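# Seat the die set's upper plate onto its guide pillars

## Task

Place the upper plate back on the die set so its bushes face downward and slide over the guide pillars, then lower it until it sits fully down. Neither half of the die set may drop by more than about a fingernail's width (roughly 1 cm) or come down hard. The upper plate, whether held or released, must never travel that distance down the pillars faster than about a pen's length (roughly 0.14 m) per second.

## Robot and tools

Robot: two arms, left_arm and right_arm, each ending in a five-finger hand (right_arm a right hand, left_arm its mirror image). A camera stand sits behind them. Cameras: cam_high, cam_left_wrist, cam_right_wrist (each 896x504). Calibrated bases in the scene frame: left_arm at (-0.059, +0.487, 0) m, right_arm at (-0.069, -0.356, 0) m, both turned only slightly about z.

Scene frame: origin at table-top height, midway between the nominal bases; +z up, +x out over the table, left_arm on the +y side. Reported hand positions (m), orientations (quat wxyz) and velocities are in this frame and may be off by a few cm.

Hand point: a point 0.15 m from the wrist flange along the fingers and 0.05 m in front of the palm. Its +z runs along straightened fingers, +y out of the palm, +x across the palm away from the thumb on the right hand (toward the thumb on the left hand). Fingertips reach 0.06-0.07 m past it; a wrist bracket on the little-finger side can strike things; with a level hand the wrist may hang well below the point.

The 28-number row (every value in [-1, 1], always all 28 even if one arm moves): left_arm dx, dy, dz, rx, ry, rz; left hand little, ring, middle, index, thumb_bend, thumb_turn, force_limit, speed; then the same 14 for right_arm. The six pose numbers are an offset, not a pose: measured from that arm's Hand target at the start of the action or move, along that Hand target's own axes. 1.0 equals 0.6 m for dx-dz and 180 degrees for rx-rz; rx, ry, rz form a single rotation vector. Sending the same offset again moves further. All zeros re-requests the current Hand target. Orientation is clipped each step to within 32 degrees of the measured one.

Hand numbers are absolute targets: fingers and thumb_bend -1 straight/open to +1 curled/closed; thumb_turn -1 beside the palm to +1 opposite the fingers. force_limit maps -1..+1 to about 0..10 N at the fingertip (0..15 N for the two thumb motors); speed rises from near zero at -1 to full at +0.48 and above (full travel 0.49 s). For a soft grip close at speed -0.94 or below. A motor moves only when its target changes by at least 0.002, then locks on arrival or when load reaches force_limit. To keep a hand unchanged, resend the last eight numbers you actually sent for it (or, before any, its hand_measured plus hand_force_limit and hand_speed). A thumb-opposed grip suits parts about 0.035-0.065 m thick, or handles down to 0.025 m.

Tools:
- execute_actions(actions, cameras): actions is a list of actions; each action is up to 15 rows, one per 1/30 s step, every row counted from the action's starting Hand target; a short action repeats its final row. Images come back only for an empty list or if cameras are named (["all"] or names).
- move(target, speed, blend, stop_force, zero, blocking, cameras): straight-line path of each hand point toward its offset target (one 28-number row, or up to 15 rows all counted from the same starting Hand targets). speed in m/s, 0.002-3.6, default 0.25 (rotation up to twice that in rad/s). blend in m rounds corners. stop_force in N, 3-120, ends an arm's path when the wrist sensor feels that much push; not reliable when the hand rotates, and must be omitted when moving away from a contact. zero (default true) re-zeros before the move. blocking=false returns after 0.5 s while the move runs (not allowed with stop_force). Paths ignore obstacles and the other arm; max 10 s.
- wait(seconds 0-10, cameras): holds the last commands.
- stop(cameras): brakes a running move.
- zoom_image(camera, region [x0,y0,x1,y1] px, at most 504x504): closer view of the latest image.
- show_instructions(): shows the reference pages (hand diagrams).
- zero_wrist_force(arm): re-zeros that arm's wrist sensor.
- finished_scene(scene=1): ends the scene irreversibly.

Result lines: Hand target (your last commanded pose after clipping; next offsets count from it), end_effector_position/quat/velocities, Joint positions and torques (include the arm's weight, noisy), Wrist force and Wrist torque in the hand's own axes plus a peak line, hand_measured, hand_stopped_by (moving, target, force, stalled, fault), hand_load_n (positive pushes a finger open; a lost grip shows as load near 0), hand_force_limit, hand_speed. move adds a move: line: done, off_target, moving, held or fault, plus limits such as paced or held. MOTOR HOT warns of heat; at 85 °C an over-temperature stop lasts 30-60 s.

Avoid: the plate dropping or being released while moving; lowering it down the pillars faster than about 0.14 m/s; slamming either half. A target only slightly beyond a firm contact can trigger a fault (outside force near 150 N or a joint torque limit; wrist joints about 16.5 N m), stopping the arm for 10 s. Never let the hands press on each other or close on the other hand. Route paths around an arm's own base. Don't drop anything off the table; occasional pushes may disturb loose parts.

Each tool is called after "Call:" as name(argument=value, ...), one argument or row to a line, values as JSON.

Reference images:

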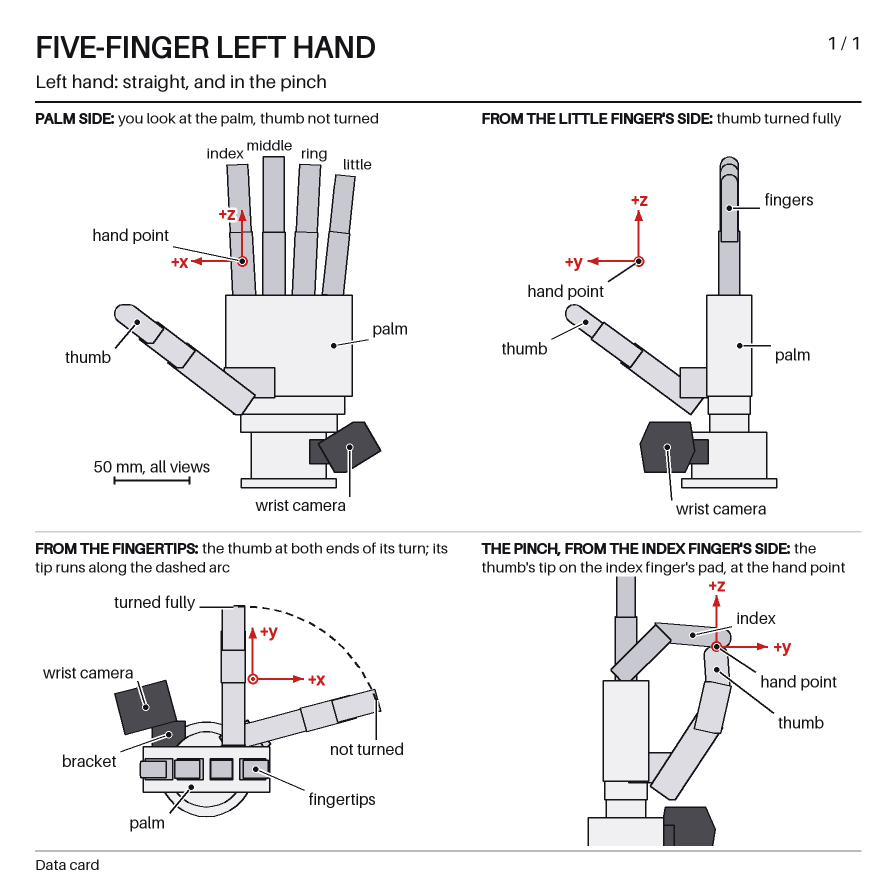

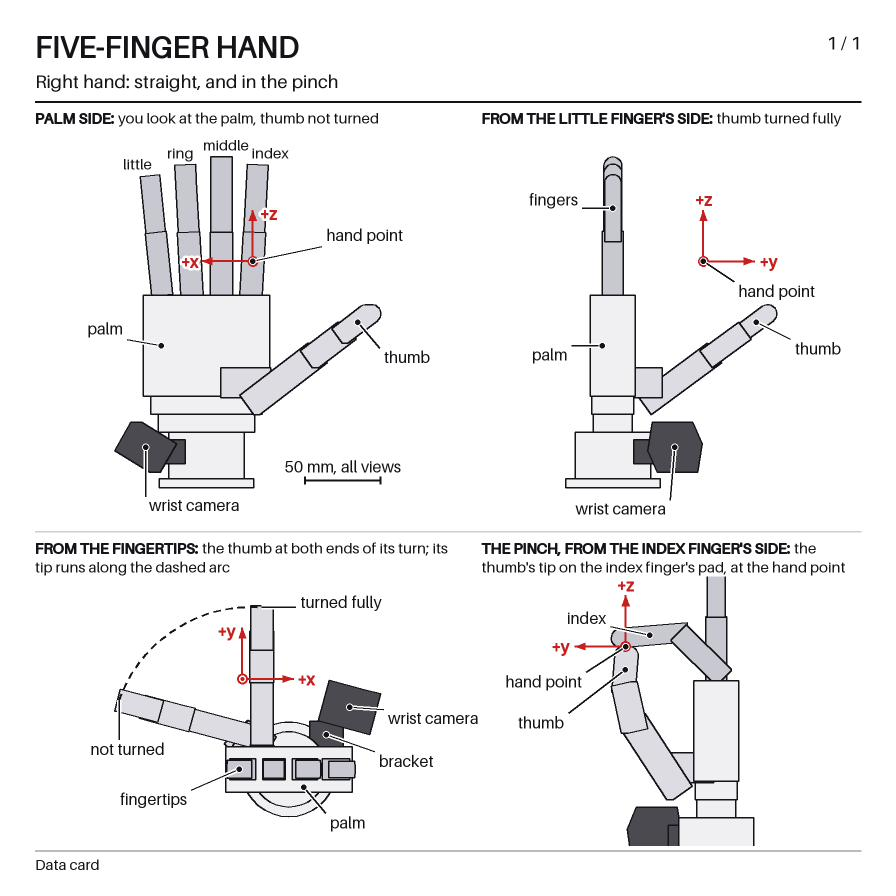

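## Session

Call:
execute_actions(
  actions=[],
)

Scene clock: 0.00 s.
left_arm: end_effector_position=(+0.6281, -0.0651, +0.2183) hand_measured=(-1.000, -1.000, -1.000, -1.000, -1.000, -1.000) hand_load_n=(-0.5, +0.0, +0.0, +0.0, +0.0, +0.0) hand_stopped_by=(target, target, target, target, target, target) hand_force_limit=0.00 hand_speed=-0.80 end_effector_quat_wxyz=(+0.465, +0.861, +0.161, +0.131) | right_arm: end_effector_position=(+0.7237, -0.5110, +0.1462) hand_measured=(-1.000, -1.000, -1.000, -1.000, -1.000, -1.000) hand_load_n=(+0.0, +0.0, +0.0, -0.5, +0.0, +0.0) hand_stopped_by=(target, target, target, target, target, target) hand_force_limit=0.00 hand_speed=-0.80 end_effector_quat_wxyz=(+0.336, +0.045, +0.717, -0.609)
Joint positions: left_arm=[2.823 -2.42 -0.899 2.602 -0.947 0.562] | right_arm=[-0.121 -0.838 1.346 -0.449 2.559 -2.525]
Joint velocities: within noise
Joint torques (N m): no reading
Wrist force (N): no reading
Wrist torque (N m): no reading
Wrist force, peak (N): no reading
Hand target: left_arm +0.6281, -0.0651, +0.2183; +0.465, +0.861, +0.161, +0.131 | right_arm +0.7237, -0.5110, +0.1462; +0.336, +0.045, +0.717, -0.609

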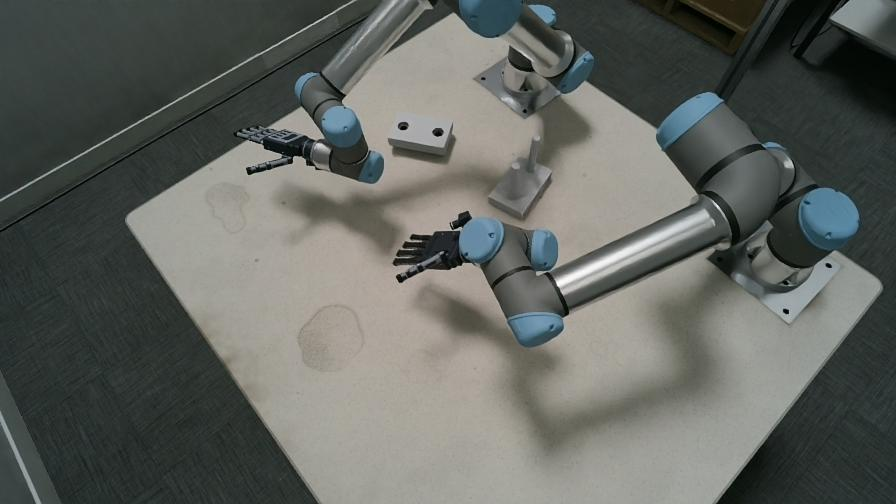

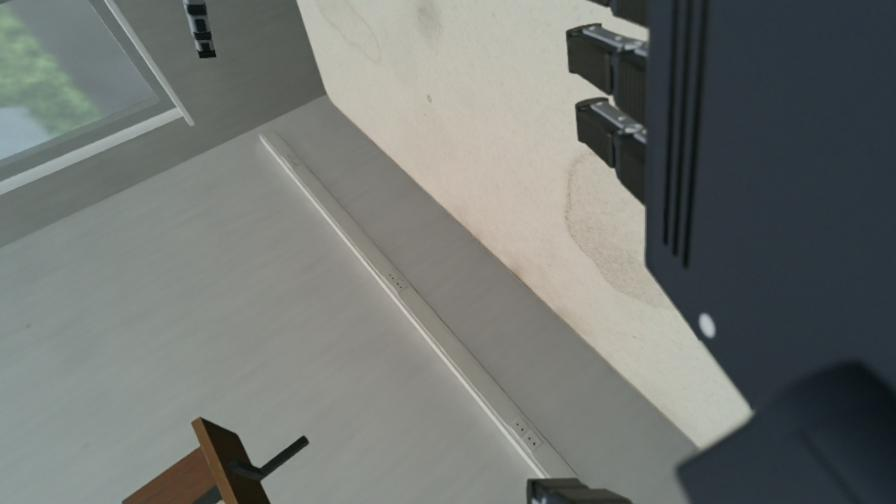

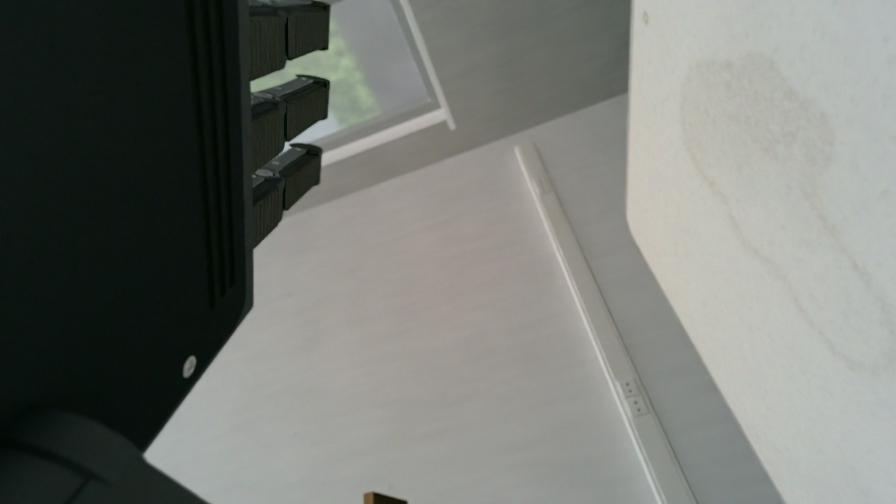

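Call:
zoom_image(
  camera="cam_high",
  region=[350, 80, 600, 250],
)

Call:
zoom_image(
  camera="cam_high",
  region=[370, 90, 470, 170],
)

Call:
zoom_image(
  camera="cam_high",
  region=[470, 120, 570, 230],
)

Scaled by 2.016 from the camera's 896x504 image, which has a finer 1280x720 frame.

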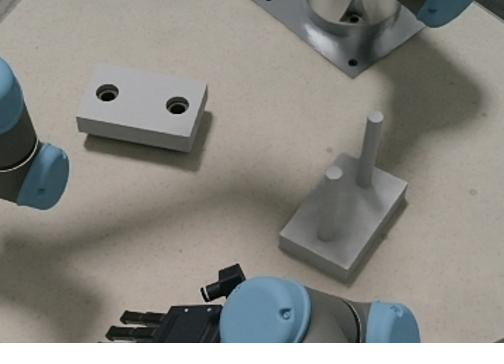

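Scaled by 5.040 from the camera's 896x504 image, which has a finer 1280x720 frame.

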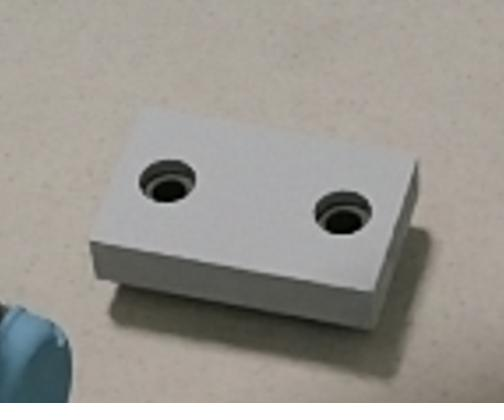

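Scaled by 4.582 from the camera's 896x504 image, which has a finer 1280x720 frame.

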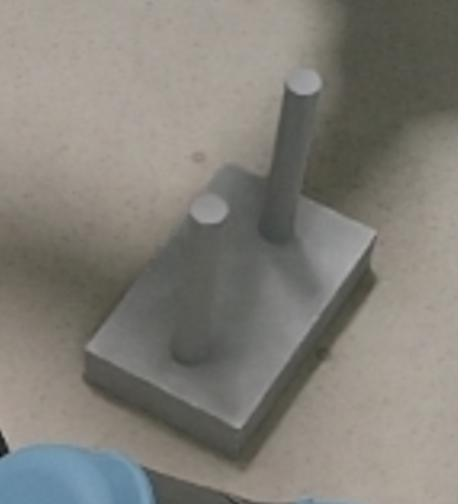

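Call:
move(
  target=[0,0,0,0,0,0,-1,-1,-1,-1,-1,-1,0,-0.8,0.136,-0.574,-0.381,-0.4287,0.2366,-0.0317,-1,-1,-1,-1,-1,-1,0,-0.8],
  cameras=["all"],
)

Scene clock: 105.97 s.
left_arm: end_effector_position=(+0.6281, -0.0651, +0.2183) hand_measured=(-1.000, -1.000, -1.000, -1.000, -1.000, -1.000) hand_load_n=(+0.0, +0.0, +0.0, +0.0, +0.0, +0.0) hand_stopped_by=(target, target, target, target, target, target) hand_force_limit=0.00 hand_speed=-0.80 end_effector_quat_wxyz=(+0.465, +0.861, +0.161, +0.131) | right_arm: end_effector_position=(+0.3999, -0.4203, +0.3999) hand_measured=(-1.000, -1.000, -1.000, -1.000, -1.000, -1.000) hand_load_n=(+0.0, +0.0, +0.0, +0.0, +0.0, +0.0) hand_stopped_by=(target, target, target, target, target, target) hand_force_limit=0.00 hand_speed=-0.80 end_effector_quat_wxyz=(+0.001, +0.000, +1.000, -0.001)
Joint positions: left_arm=[2.823 -2.42 -0.899 2.602 -0.947 0.562] | right_arm=[-0.554 -1.201 0.965 1.805 1.571 -2.144]
Joint torques (N m): left_arm=[0.29 50.36 16.06 -0.42 0.5 0.11] | right_arm=[-10.6 -41.38 -9.31 4.64 -2.16 -1.61]
Wrist force (N): left_arm=[0.1 0.0 -0.1] | right_arm=[-0.4 -0.3 1.1]
Wrist torque (N m): left_arm=[0.00 -0.01 0.01] | right_arm=[0.18 -0.16 -0.10]
Wrist force, peak (N): left_arm=[-0.1 0.5 -0.1] | right_arm=[0.1 -1.7 1.3]
Hand target: left_arm +0.6281, -0.0651, +0.2183; +0.465, +0.861, +0.161, +0.131 | right_arm +0.3998, -0.4203, +0.4000; +0.001, +0.000, +1.000, +0.000
Off the commanded pose: left_arm 0.000 m, 0 deg | right_arm 0.000 m, 0 deg.
move: done

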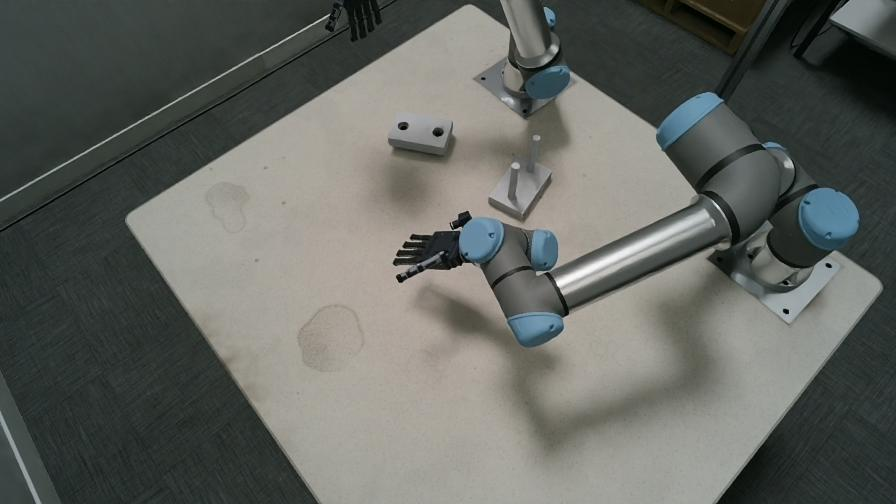

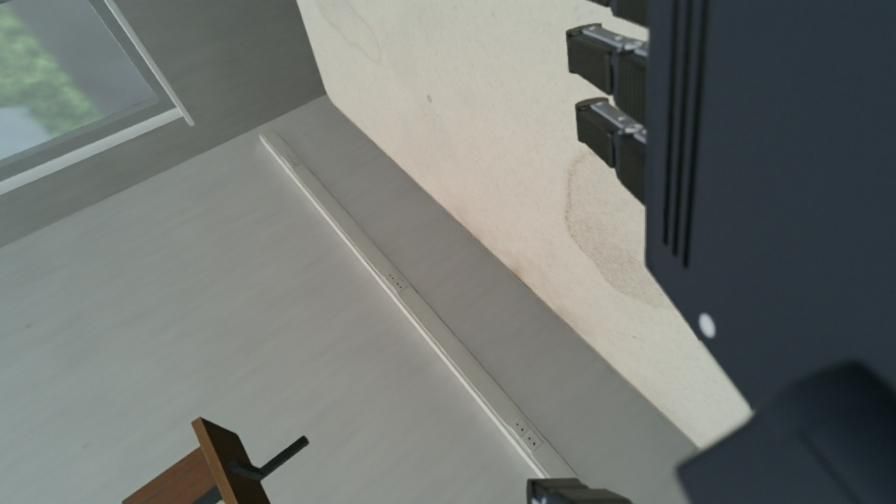

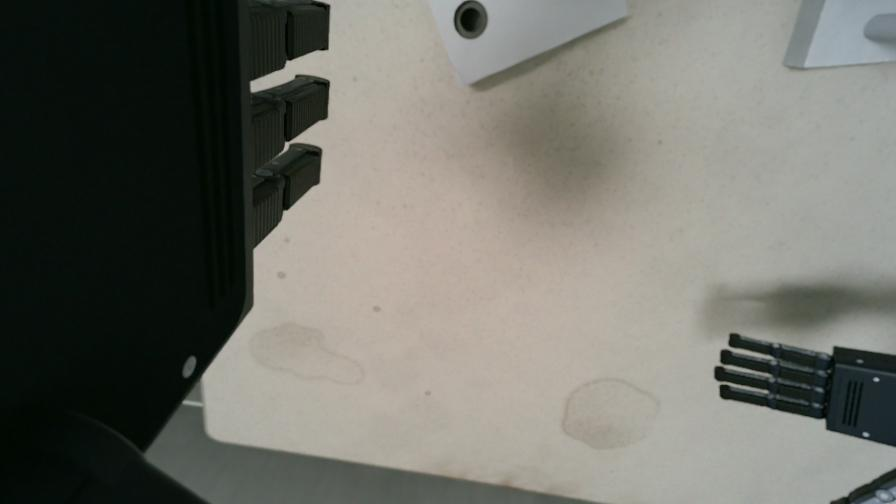

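Call:
move(
  target=[0,0,0,0,0,0,-1,-1,-1,-1,-1,-1,0,-0.8,0.25,0.1,0,0,0,0,-1,-1,-1,-1,-1,-1,0,-0.8],
  cameras=["all"],
)

Scene clock: 113.87 s.
left_arm: end_effector_position=(+0.6281, -0.0651, +0.2183) hand_measured=(-1.000, -1.000, -1.000, -1.000, -1.000, -1.000) hand_load_n=(+0.0, +0.0, +0.0, +0.0, -0.5, +0.0) hand_stopped_by=(target, target, target, target, target, target) hand_force_limit=0.00 hand_speed=-0.80 end_effector_quat_wxyz=(+0.465, +0.861, +0.161, +0.131) | right_arm: end_effector_position=(+0.2499, -0.3604, +0.3998) hand_measured=(-1.000, -1.000, -1.000, -1.000, -1.000, -1.000) hand_load_n=(+0.0, +0.0, +0.0, +0.0, +0.0, +0.0) hand_stopped_by=(target, target, target, target, target, target) hand_force_limit=0.00 hand_speed=-0.80 end_effector_quat_wxyz=(+0.000, +0.000, +1.000, +0.000)
Joint positions: left_arm=[2.823 -2.42 -0.899 2.602 -0.947 0.562] | right_arm=[-0.669 -1.627 1.465 1.732 1.571 -2.259]
Joint torques (N m): left_arm=[0.13 51.35 17.43 -0.24 0.53 0.16] | right_arm=[-13.75 -23.16 -10.5 1.04 -1.57 -1.98]
Wrist force (N): left_arm=[-0.2 0.0 -0.1] | right_arm=[-0.5 -0.3 1.4]
Wrist torque (N m): left_arm=[0.01 0.02 -0.01] | right_arm=[0.16 -0.15 -0.09]
Wrist force, peak (N): left_arm=[-0.2 -0.3 -0.2] | right_arm=[-1.2 -1.0 1.3]
Hand target: left_arm +0.6281, -0.0651, +0.2183; +0.465, +0.861, +0.161, +0.131 | right_arm +0.2498, -0.3603, +0.3998; +0.001, +0.000, +1.000, +0.000
Off the commanded pose: left_arm 0.000 m, 0 deg | right_arm 0.000 m, 0 deg.
move: done

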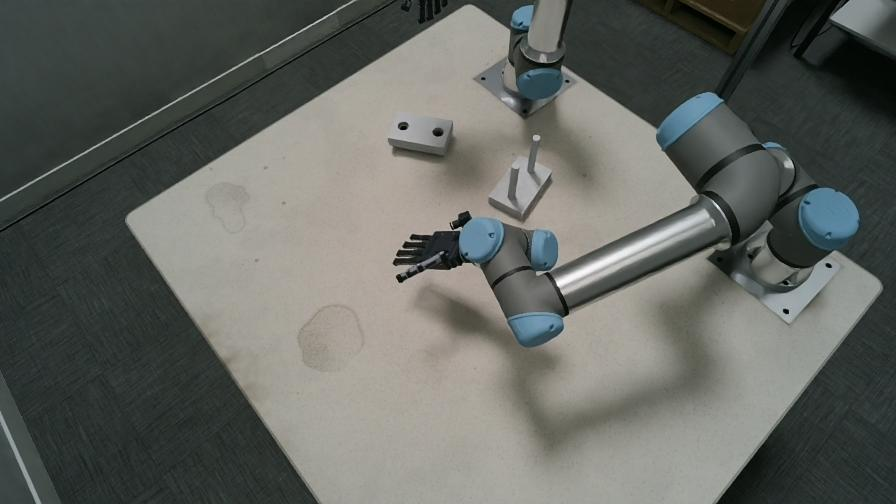

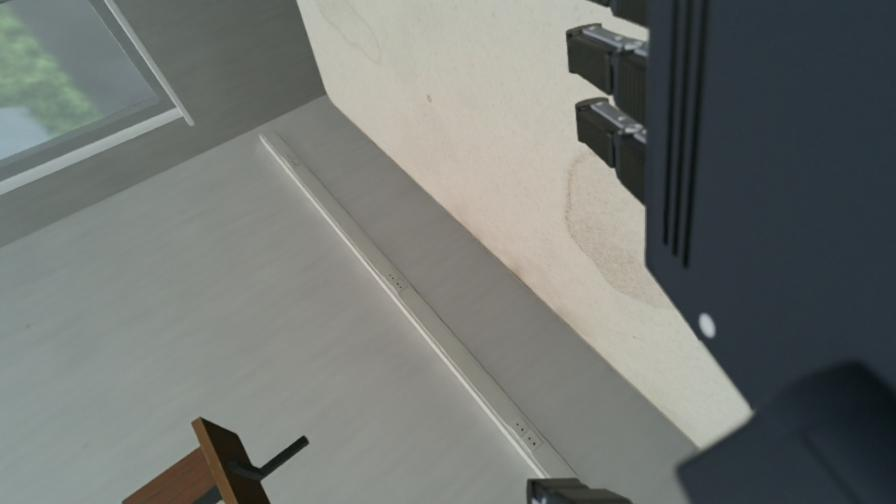

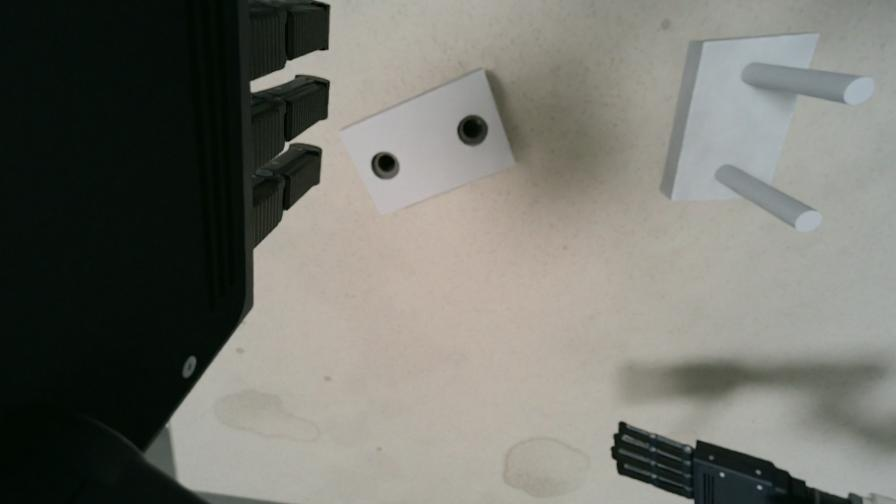

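Call:
move(
  target=[0,0,0,0,0,0,-1,-1,-1,-1,-1,-1,0,-0.8,-0.0517,-0.3117,0.4067,-0.1089,-0.1089,-0.4913,-1,-1,-1,-1,-1,-1,0,-0.8],
  cameras=["all"],
)

Call:
zoom_image(
  camera="cam_right_wrist",
  region=[300, 0, 804, 400],
)

Scene clock: 177.73 s.
left_arm: end_effector_position=(+0.6281, -0.0651, +0.2183) hand_measured=(-1.000, -1.000, -1.000, -1.000, -1.000, -1.000) hand_load_n=(+0.0, +0.0, +0.0, +0.0, +0.0, +0.0) hand_stopped_by=(target, target, target, target, target, target) hand_force_limit=0.00 hand_speed=-0.80 end_effector_quat_wxyz=(+0.465, +0.861, +0.161, +0.131) | right_arm: end_effector_position=(+0.2811, -0.5475, +0.1560) hand_measured=(-1.000, -1.000, -1.000, -1.000, -1.000, -1.000) hand_load_n=(+0.0, +0.0, +0.0, +0.0, +0.0, +0.0) hand_stopped_by=(target, target, target, target, target, target) hand_force_limit=0.00 hand_speed=-0.80 end_effector_quat_wxyz=(-0.153, +0.690, -0.690, -0.152)
Joint positions: left_arm=[2.823 -2.42 -0.899 2.602 -0.947 0.562] | right_arm=[-0.908 -0.949 1.405 1.47 1.314 -4.115]
Joint torques (N m): left_arm=[0.79 50.81 17.45 -0.47 0.75 -0.2] | right_arm=[10.38 -34.98 -23.62 5.02 1.87 -1.94]
Wrist force (N): left_arm=[-0.2 0.0 0.0] | right_arm=[-0.2 -0.1 0.8]
Wrist torque (N m): left_arm=[0.01 0.04 -0.02] | right_arm=[0.23 -0.06 -0.07]
Wrist force, peak (N): left_arm=[-0.4 -0.3 -0.1] | right_arm=[-0.7 -0.2 1.6]
Hand target: left_arm +0.6281, -0.0651, +0.2183; +0.465, +0.861, +0.161, +0.131 | right_arm +0.2811, -0.5475, +0.1559; -0.153, +0.691, -0.690, -0.152
Off the commanded pose: left_arm 0.000 m, 0 deg | right_arm 0.000 m, 0 deg.
move: done

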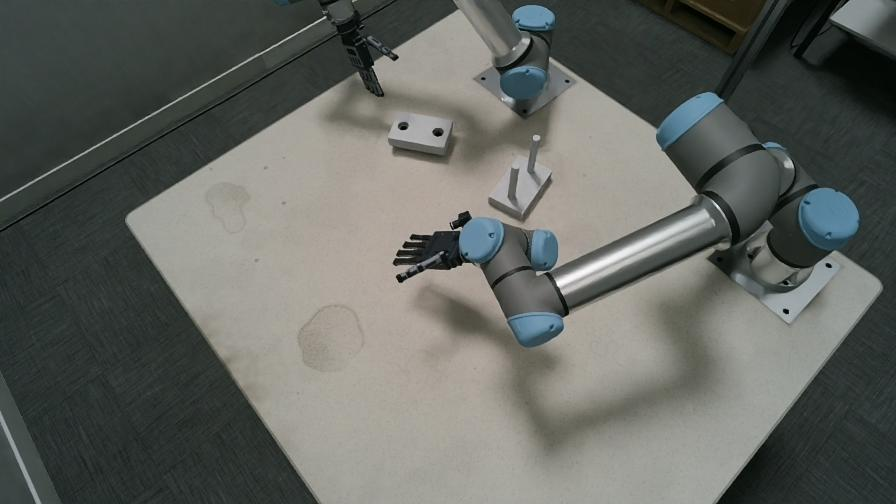

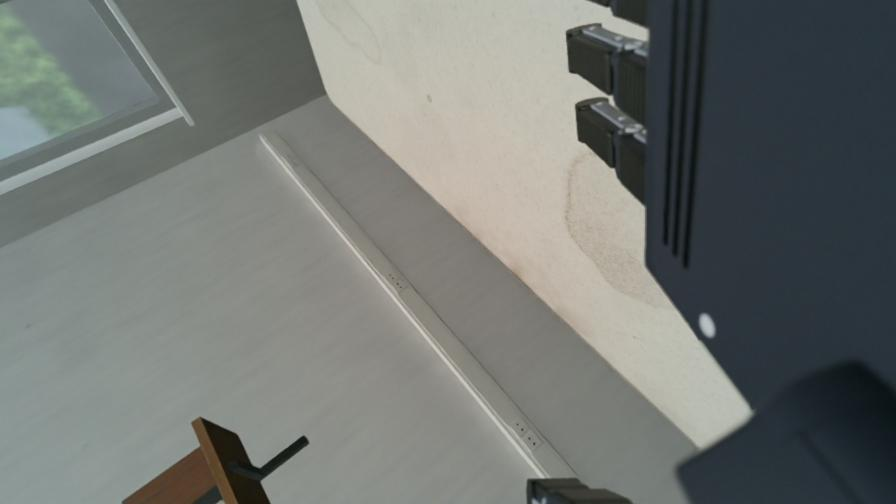

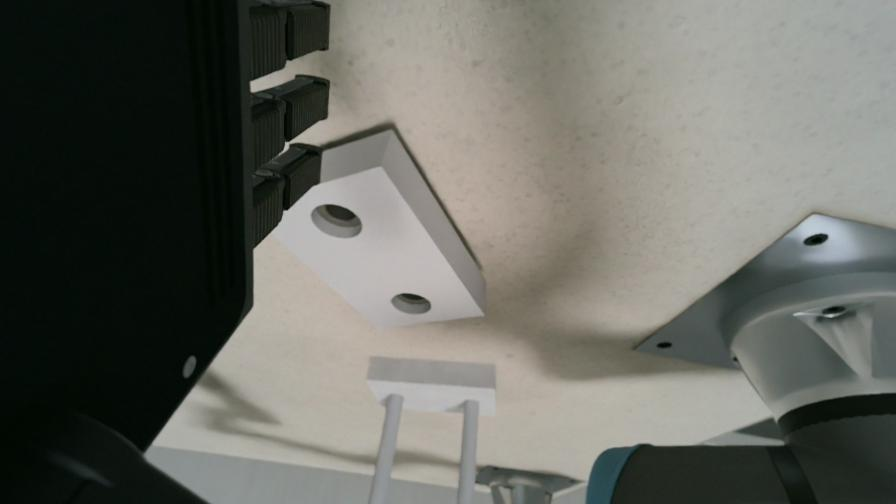

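Scaled by 1.000.

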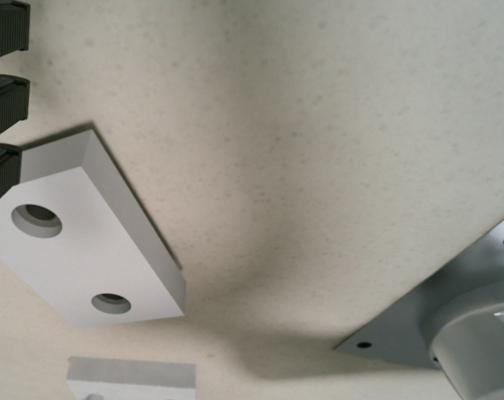

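Call:
zoom_image(
  camera="cam_right_wrist",
  region=[260, 110, 500, 340],
)

Call:
zoom_image(
  camera="cam_right_wrist",
  region=[350, 340, 520, 504],
)

Call:
zoom_image(
  camera="cam_high",
  region=[370, 90, 570, 230],
)

Scaled by 2.100 from the camera's 896x504 image, which has a finer 1280x720 frame.

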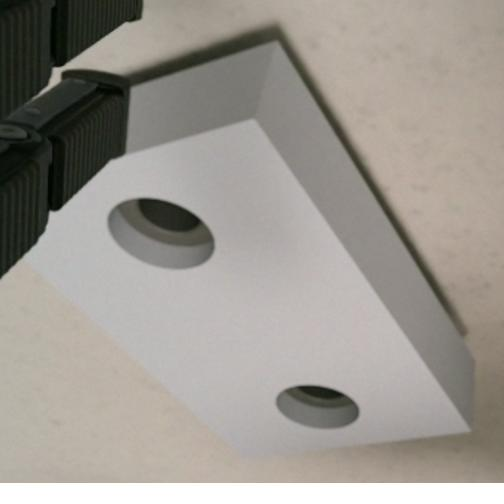

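Scaled by 2.965 from the camera's 896x504 image, which has a finer 1280x720 frame.

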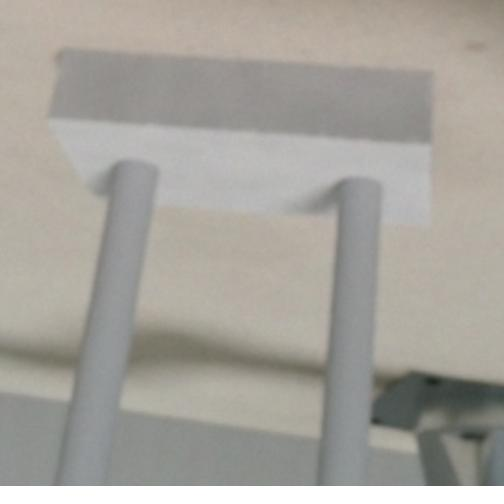

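Scaled by 2.520 from the camera's 896x504 image, which has a finer 1280x720 frame.

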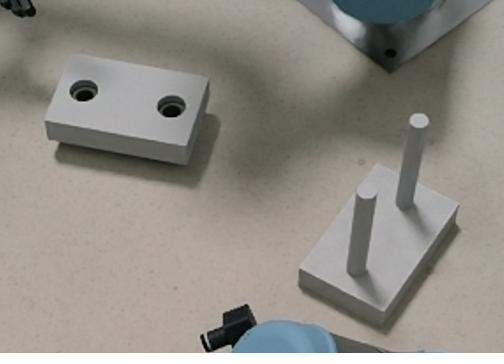

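Call:
move(
  target=[0,0,0,0,0,0,-1,-1,-1,-1,-1,-1,0,-0.8,0.0583,0,0.0757,0,-0.1667,0,-1,-1,-1,-1,-1,-1,0,-0.8],
  cameras=["cam_right_wrist"],
)

Call:
zoom_image(
  camera="cam_right_wrist",
  region=[250, 150, 550, 400],
)

Scene clock: 200.77 s.
left_arm: end_effector_position=(+0.6281, -0.0651, +0.2183) hand_measured=(-1.000, -1.000, -1.000, -1.000, -1.000, -1.000) hand_load_n=(+0.0, +0.0, +0.0, +0.0, +0.0, +0.0) hand_stopped_by=(target, target, target, target, target, target) hand_force_limit=0.00 hand_speed=-0.80 end_effector_quat_wxyz=(+0.465, +0.861, +0.161, +0.131) | right_arm: end_effector_position=(+0.2812, -0.5601, +0.1001) hand_measured=(-1.000, -1.000, -1.000, -1.000, -1.000, -1.000) hand_load_n=(+0.0, +0.0, +0.5, +0.0, +0.0, +0.0) hand_stopped_by=(target, target, target, target, target, target) hand_force_limit=0.00 hand_speed=-0.80 end_effector_quat_wxyz=(-0.326, +0.628, -0.627, -0.326)
Joint positions: left_arm=[2.823 -2.42 -0.899 2.602 -0.947 0.562] | right_arm=[-1.012 -0.607 1.342 1.72 1.137 -4.382]
Joint torques (N m): left_arm=[-0.1 51.31 16.96 -0.32 0.65 -0.14] | right_arm=[-11.82 -38.67 -20.59 4.59 -2.4 -1.57]
Wrist force (N): left_arm=[0.0 -0.3 0.2] | right_arm=[0.2 -0.3 0.3]
Wrist torque (N m): left_arm=[-0.06 0.01 0.01] | right_arm=[0.21 0.00 -0.04]
Wrist force, peak (N): left_arm=[-0.3 -0.3 0.1] | right_arm=[-0.1 -0.2 1.2]
Hand target: left_arm +0.6281, -0.0651, +0.2183; +0.465, +0.861, +0.161, +0.131 | right_arm +0.2812, -0.5601, +0.1000; -0.327, +0.628, -0.627, -0.326
Off the commanded pose: left_arm 0.000 m, 0 deg | right_arm 0.000 m, 0 deg.
move: done
Images, in order (width x height): cam_right_wrist 896x504.

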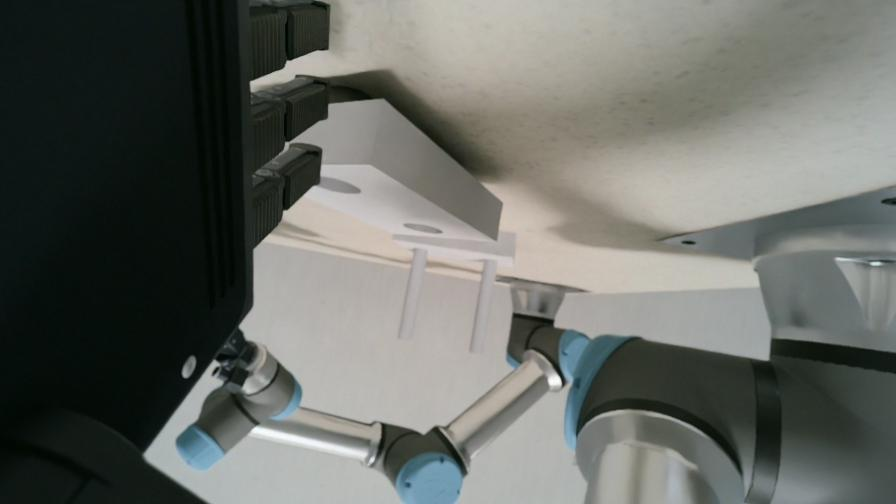

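Scaled by 1.680 from the camera's 896x504 image, which has a finer 1280x720 frame.

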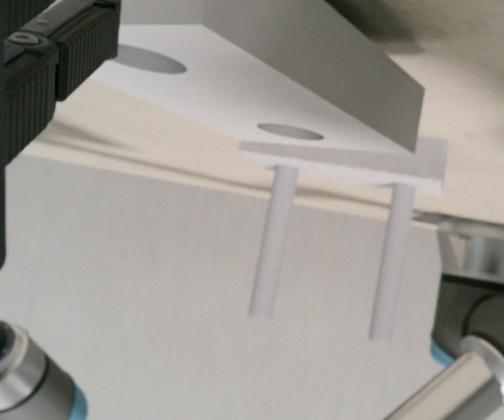

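Call:
zoom_image(
  camera="cam_right_wrist",
  region=[300, 40, 540, 260],
)

Scaled by 2.100 from the camera's 896x504 image, which has a finer 1280x720 frame.

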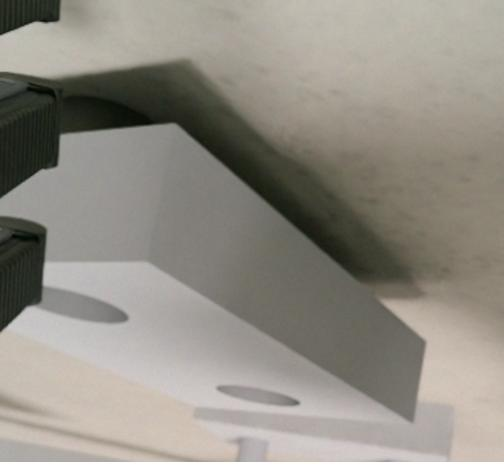

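Call:
move(
  target=[
    [0,0,0,0,0,0,-1,-1,-1,-1,-1,-1,0,-0.8,-0.2048,0,-0.1435,0,0,0,-1,-1,-1,-1,-1,-1,0,-0.8],
    [0,0,0,0,0,0,-1,-1,-1,-1,-1,-1,0,-0.8,-0.4823,-0.1447,0.2525,-0.2654,0.3460,-0.0937,-1,-1,-1,-1,-1,-1,0,-0.8],
  ],
  blend=0.04,
  speed=0.3,
  cameras=["cam_high","cam_right_wrist"],
)

Scene clock: 350.23 s.
left_arm: end_effector_position=(+0.6281, -0.0651, +0.2183) hand_measured=(-1.000, -1.000, -1.000, -1.000, -1.000, -1.000) hand_load_n=(+0.0, +0.0, +0.0, +0.0, +0.0, +0.0) hand_stopped_by=(target, target, target, target, target, target) hand_force_limit=0.00 hand_speed=-0.80 end_effector_quat_wxyz=(+0.465, +0.861, +0.161, +0.131) | right_arm: end_effector_position=(+0.3677, -0.2700, +0.2500) hand_measured=(-1.000, -1.000, -1.000, -1.000, -1.000, -1.000) hand_load_n=(+0.0, +0.0, +0.0, +0.0, +0.0, +0.0) hand_stopped_by=(target, target, target, target, target, target) hand_force_limit=0.00 hand_speed=-0.80 end_effector_quat_wxyz=(+0.260, +0.853, -0.433, -0.132) end_effector_velocity=(+0.000, +0.001, +0.001) end_effector_angular_velocity=(-0.005, +0.003, +0.002)
Joint positions: left_arm=[2.823 -2.42 -0.899 2.602 -0.947 0.562] | right_arm=[0.084 -0.723 0.899 1.91 1.876 -3.627]
Joint velocities: left_arm=[within noise] | right_arm=[0.003 0.003 -0.004 0.005 0.004 0.003]
Joint torques (N m): left_arm=[0.74 51.33 16.89 -0.31 0.57 0.17] | right_arm=[10.81 -40.73 -26 5.33 2.24 1.99]
Wrist force (N): left_arm=[-0.2 0.1 -0.1] | right_arm=[-0.3 -1.0 1.4]
Wrist torque (N m): left_arm=[0.02 0.03 -0.02] | right_arm=[0.20 -0.16 -0.33]
Wrist force, peak (N): left_arm=[-0.2 -0.2 -0.4] | right_arm=[-0.7 -1.3 1.4]
Hand target: left_arm +0.6281, -0.0651, +0.2183; +0.465, +0.861, +0.161, +0.131 | right_arm +0.3678, -0.2699, +0.2500; +0.261, +0.853, -0.433, -0.132
Off the commanded pose: left_arm 0.000 m, 0 deg | right_arm 0.000 m, 0 deg.
move: done
Images, in order (width x height): cam_high 896x504, cam_right_wrist 896x504.

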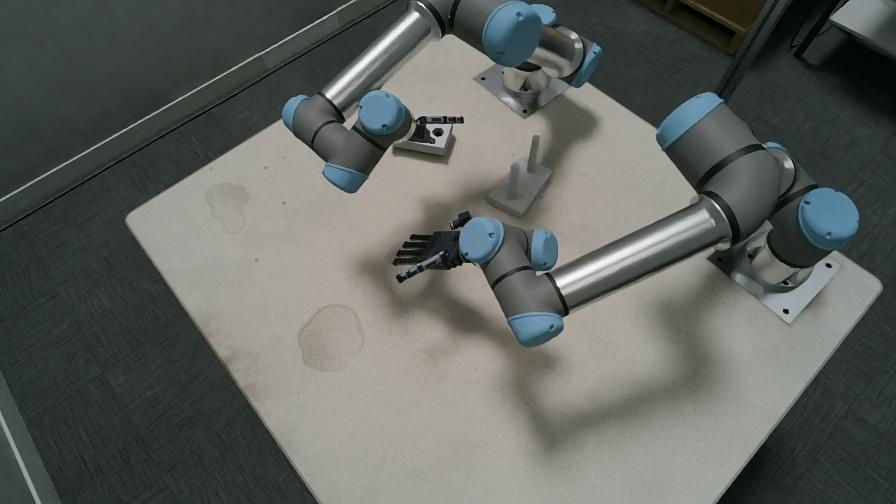

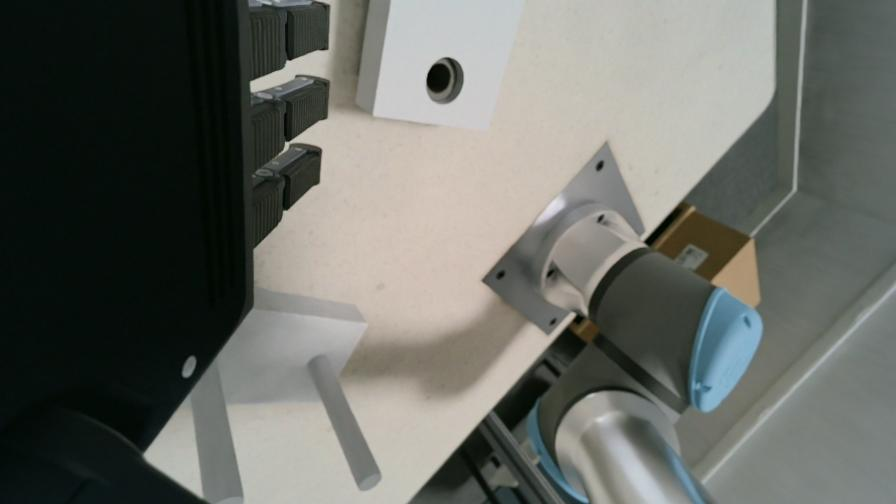

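Call:
move(
  target=[0,0,0,0,0,0,-1,-1,-1,-1,-1,-1,0,-0.8,0,0,0,0,0,0,-0.3,-0.3,-0.3,-0.3,-1,1,0,0],
  cameras=["cam_high","cam_right_wrist"],
)

Scene clock: 356.20 s.
left_arm: end_effector_position=(+0.6281, -0.0651, +0.2183) hand_measured=(-1.000, -1.000, -1.000, -1.000, -1.000, -1.000) hand_load_n=(+0.0, +0.0, +0.0, +0.0, +0.0, +0.0) hand_stopped_by=(target, target, target, target, target, target) hand_force_limit=0.00 hand_speed=-0.80 end_effector_quat_wxyz=(+0.465, +0.861, +0.161, +0.131) | right_arm: end_effector_position=(+0.3678, -0.2699, +0.2500) hand_measured=(-0.300, -0.300, -0.300, -0.300, -1.000, +1.000) hand_load_n=(+0.5, +0.0, +0.0, +0.0, -0.5, +0.0) hand_stopped_by=(target, target, target, target, target, target) hand_force_limit=0.00 hand_speed=0.00 end_effector_quat_wxyz=(+0.261, +0.853, -0.433, -0.132)
Joint positions: left_arm=[2.823 -2.42 -0.899 2.602 -0.947 0.562] | right_arm=[0.085 -0.723 0.899 1.911 1.876 -3.627]
Joint torques (N m): left_arm=[1.13 52.54 16.78 -0.3 0.88 0.2] | right_arm=[11.15 -41.55 -24.02 3.86 0.86 1.72]
Wrist force (N): left_arm=[-0.2 0.1 -0.1] | right_arm=[-0.5 -1.0 1.2]
Wrist torque (N m): left_arm=[0.02 0.02 -0.01] | right_arm=[0.22 -0.15 -0.34]
Wrist force, peak (N): left_arm=[-0.5 0.0 0.0] | right_arm=[-0.6 -1.0 1.4]
Hand target: left_arm +0.6281, -0.0651, +0.2183; +0.465, +0.861, +0.161, +0.131 | right_arm +0.3678, -0.2699, +0.2500; +0.261, +0.853, -0.433, -0.132
Off the commanded pose: left_arm 0.000 m, 0 deg | right_arm 0.000 m, 0 deg.
move: done
Images, in order (width x height): cam_high 896x504, cam_right_wrist 896x504.

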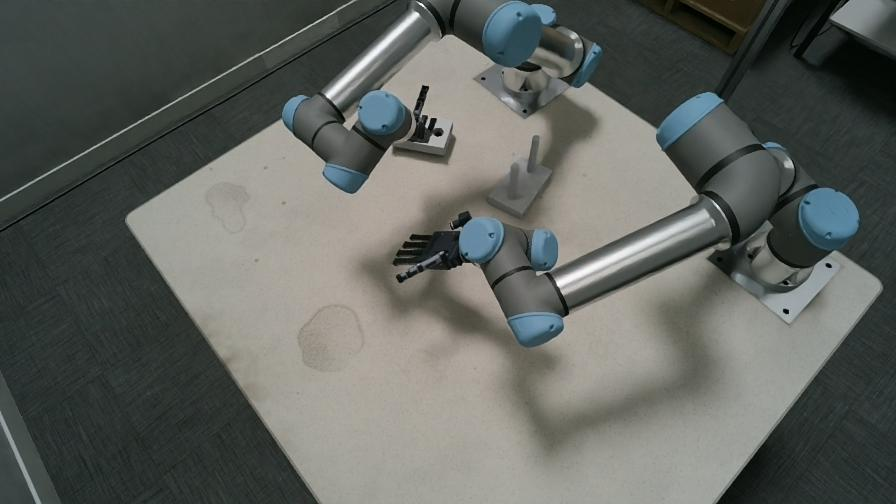

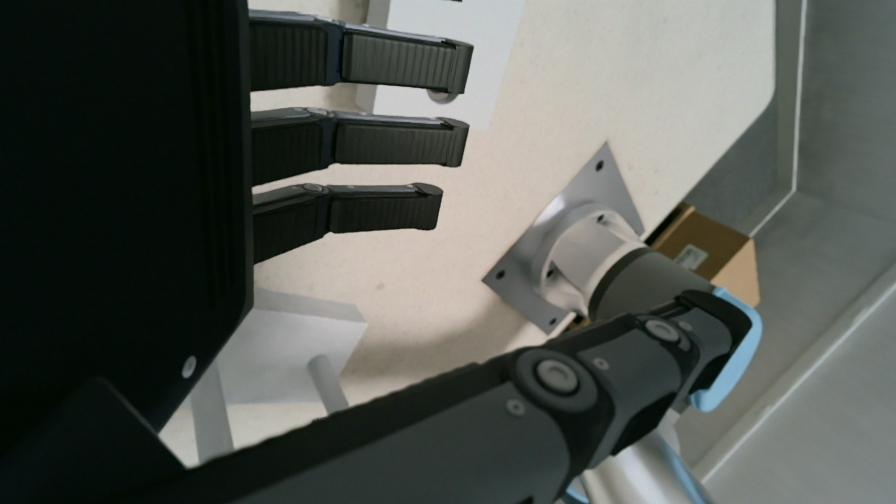

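Call:
move(
  target=[0,0,0,0,0,0,-1,-1,-1,-1,-1,-1,0,-0.8,0.0278,-0.1948,0.1703,0,0,0,-0.3,-0.3,-0.3,-0.3,-1,1,0,0],
  cameras=["cam_high","cam_right_wrist"],
)

Call:
zoom_image(
  camera="cam_high",
  region=[340, 70, 540, 220],
)

Scene clock: 398.77 s.
left_arm: end_effector_position=(+0.6281, -0.0651, +0.2183) hand_measured=(-1.000, -1.000, -1.000, -1.000, -1.000, -1.000) hand_load_n=(+0.0, +0.0, +0.0, +0.0, +0.0, +0.0) hand_stopped_by=(target, target, target, target, target, target) hand_force_limit=0.00 hand_speed=-0.80 end_effector_quat_wxyz=(+0.465, +0.861, +0.161, +0.131) | right_arm: end_effector_position=(+0.4098, -0.2599, +0.1001) hand_measured=(-0.300, -0.300, -0.300, -0.300, -1.000, +1.000) hand_load_n=(+0.0, +0.0, +0.0, +0.0, +0.0, +0.0) hand_stopped_by=(target, target, target, target, target, target) hand_force_limit=0.00 hand_speed=0.00 end_effector_quat_wxyz=(+0.261, +0.853, -0.433, -0.132)
Joint positions: left_arm=[2.823 -2.42 -0.899 2.602 -0.947 0.562] | right_arm=[0.096 -0.47 0.808 1.751 1.871 -3.617]
Joint torques (N m): left_arm=[1.65 52.1 17.91 -0.51 0.75 0.02] | right_arm=[12.67 -47.76 -24.5 4.81 -1.44 1.66]
Wrist force (N): left_arm=[0.1 -0.4 0.0] | right_arm=[-0.3 -0.9 1.1]
Wrist torque (N m): left_arm=[-0.06 -0.01 0.01] | right_arm=[0.25 -0.17 -0.32]
Wrist force, peak (N): left_arm=[-0.4 -0.3 -0.1] | right_arm=[-0.3 -1.7 2.2]
Hand target: left_arm +0.6281, -0.0651, +0.2183; +0.465, +0.861, +0.161, +0.131 | right_arm +0.4099, -0.2599, +0.1000; +0.261, +0.853, -0.433, -0.132
Off the commanded pose: left_arm 0.000 m, 0 deg | right_arm 0.000 m, 0 deg.
move: done
Images, in order (width x height): cam_high 896x504, cam_right_wrist 896x504.

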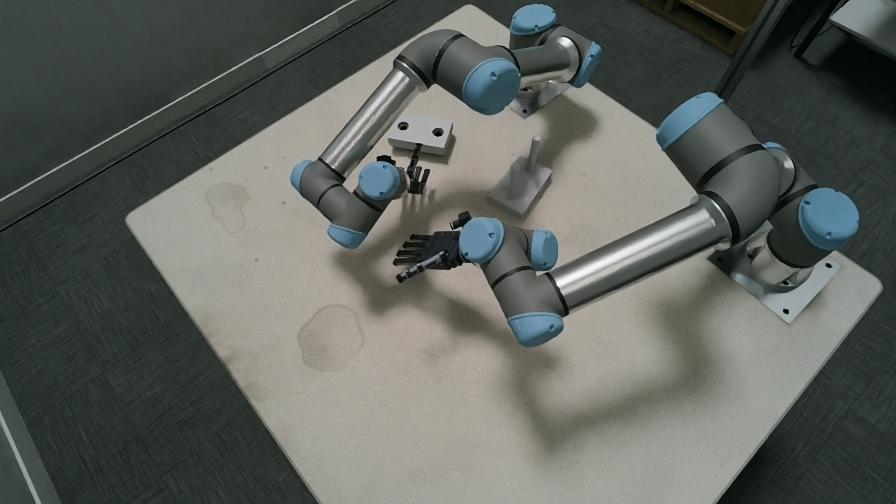

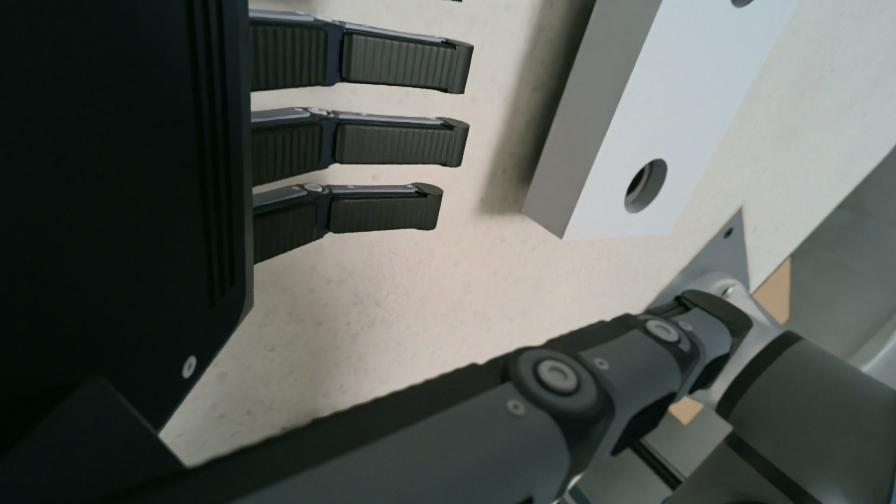

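Scaled by 2.520 from the camera's 896x504 image, which has a finer 1280x720 frame.

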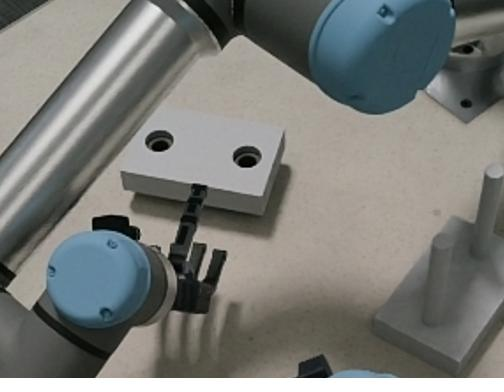

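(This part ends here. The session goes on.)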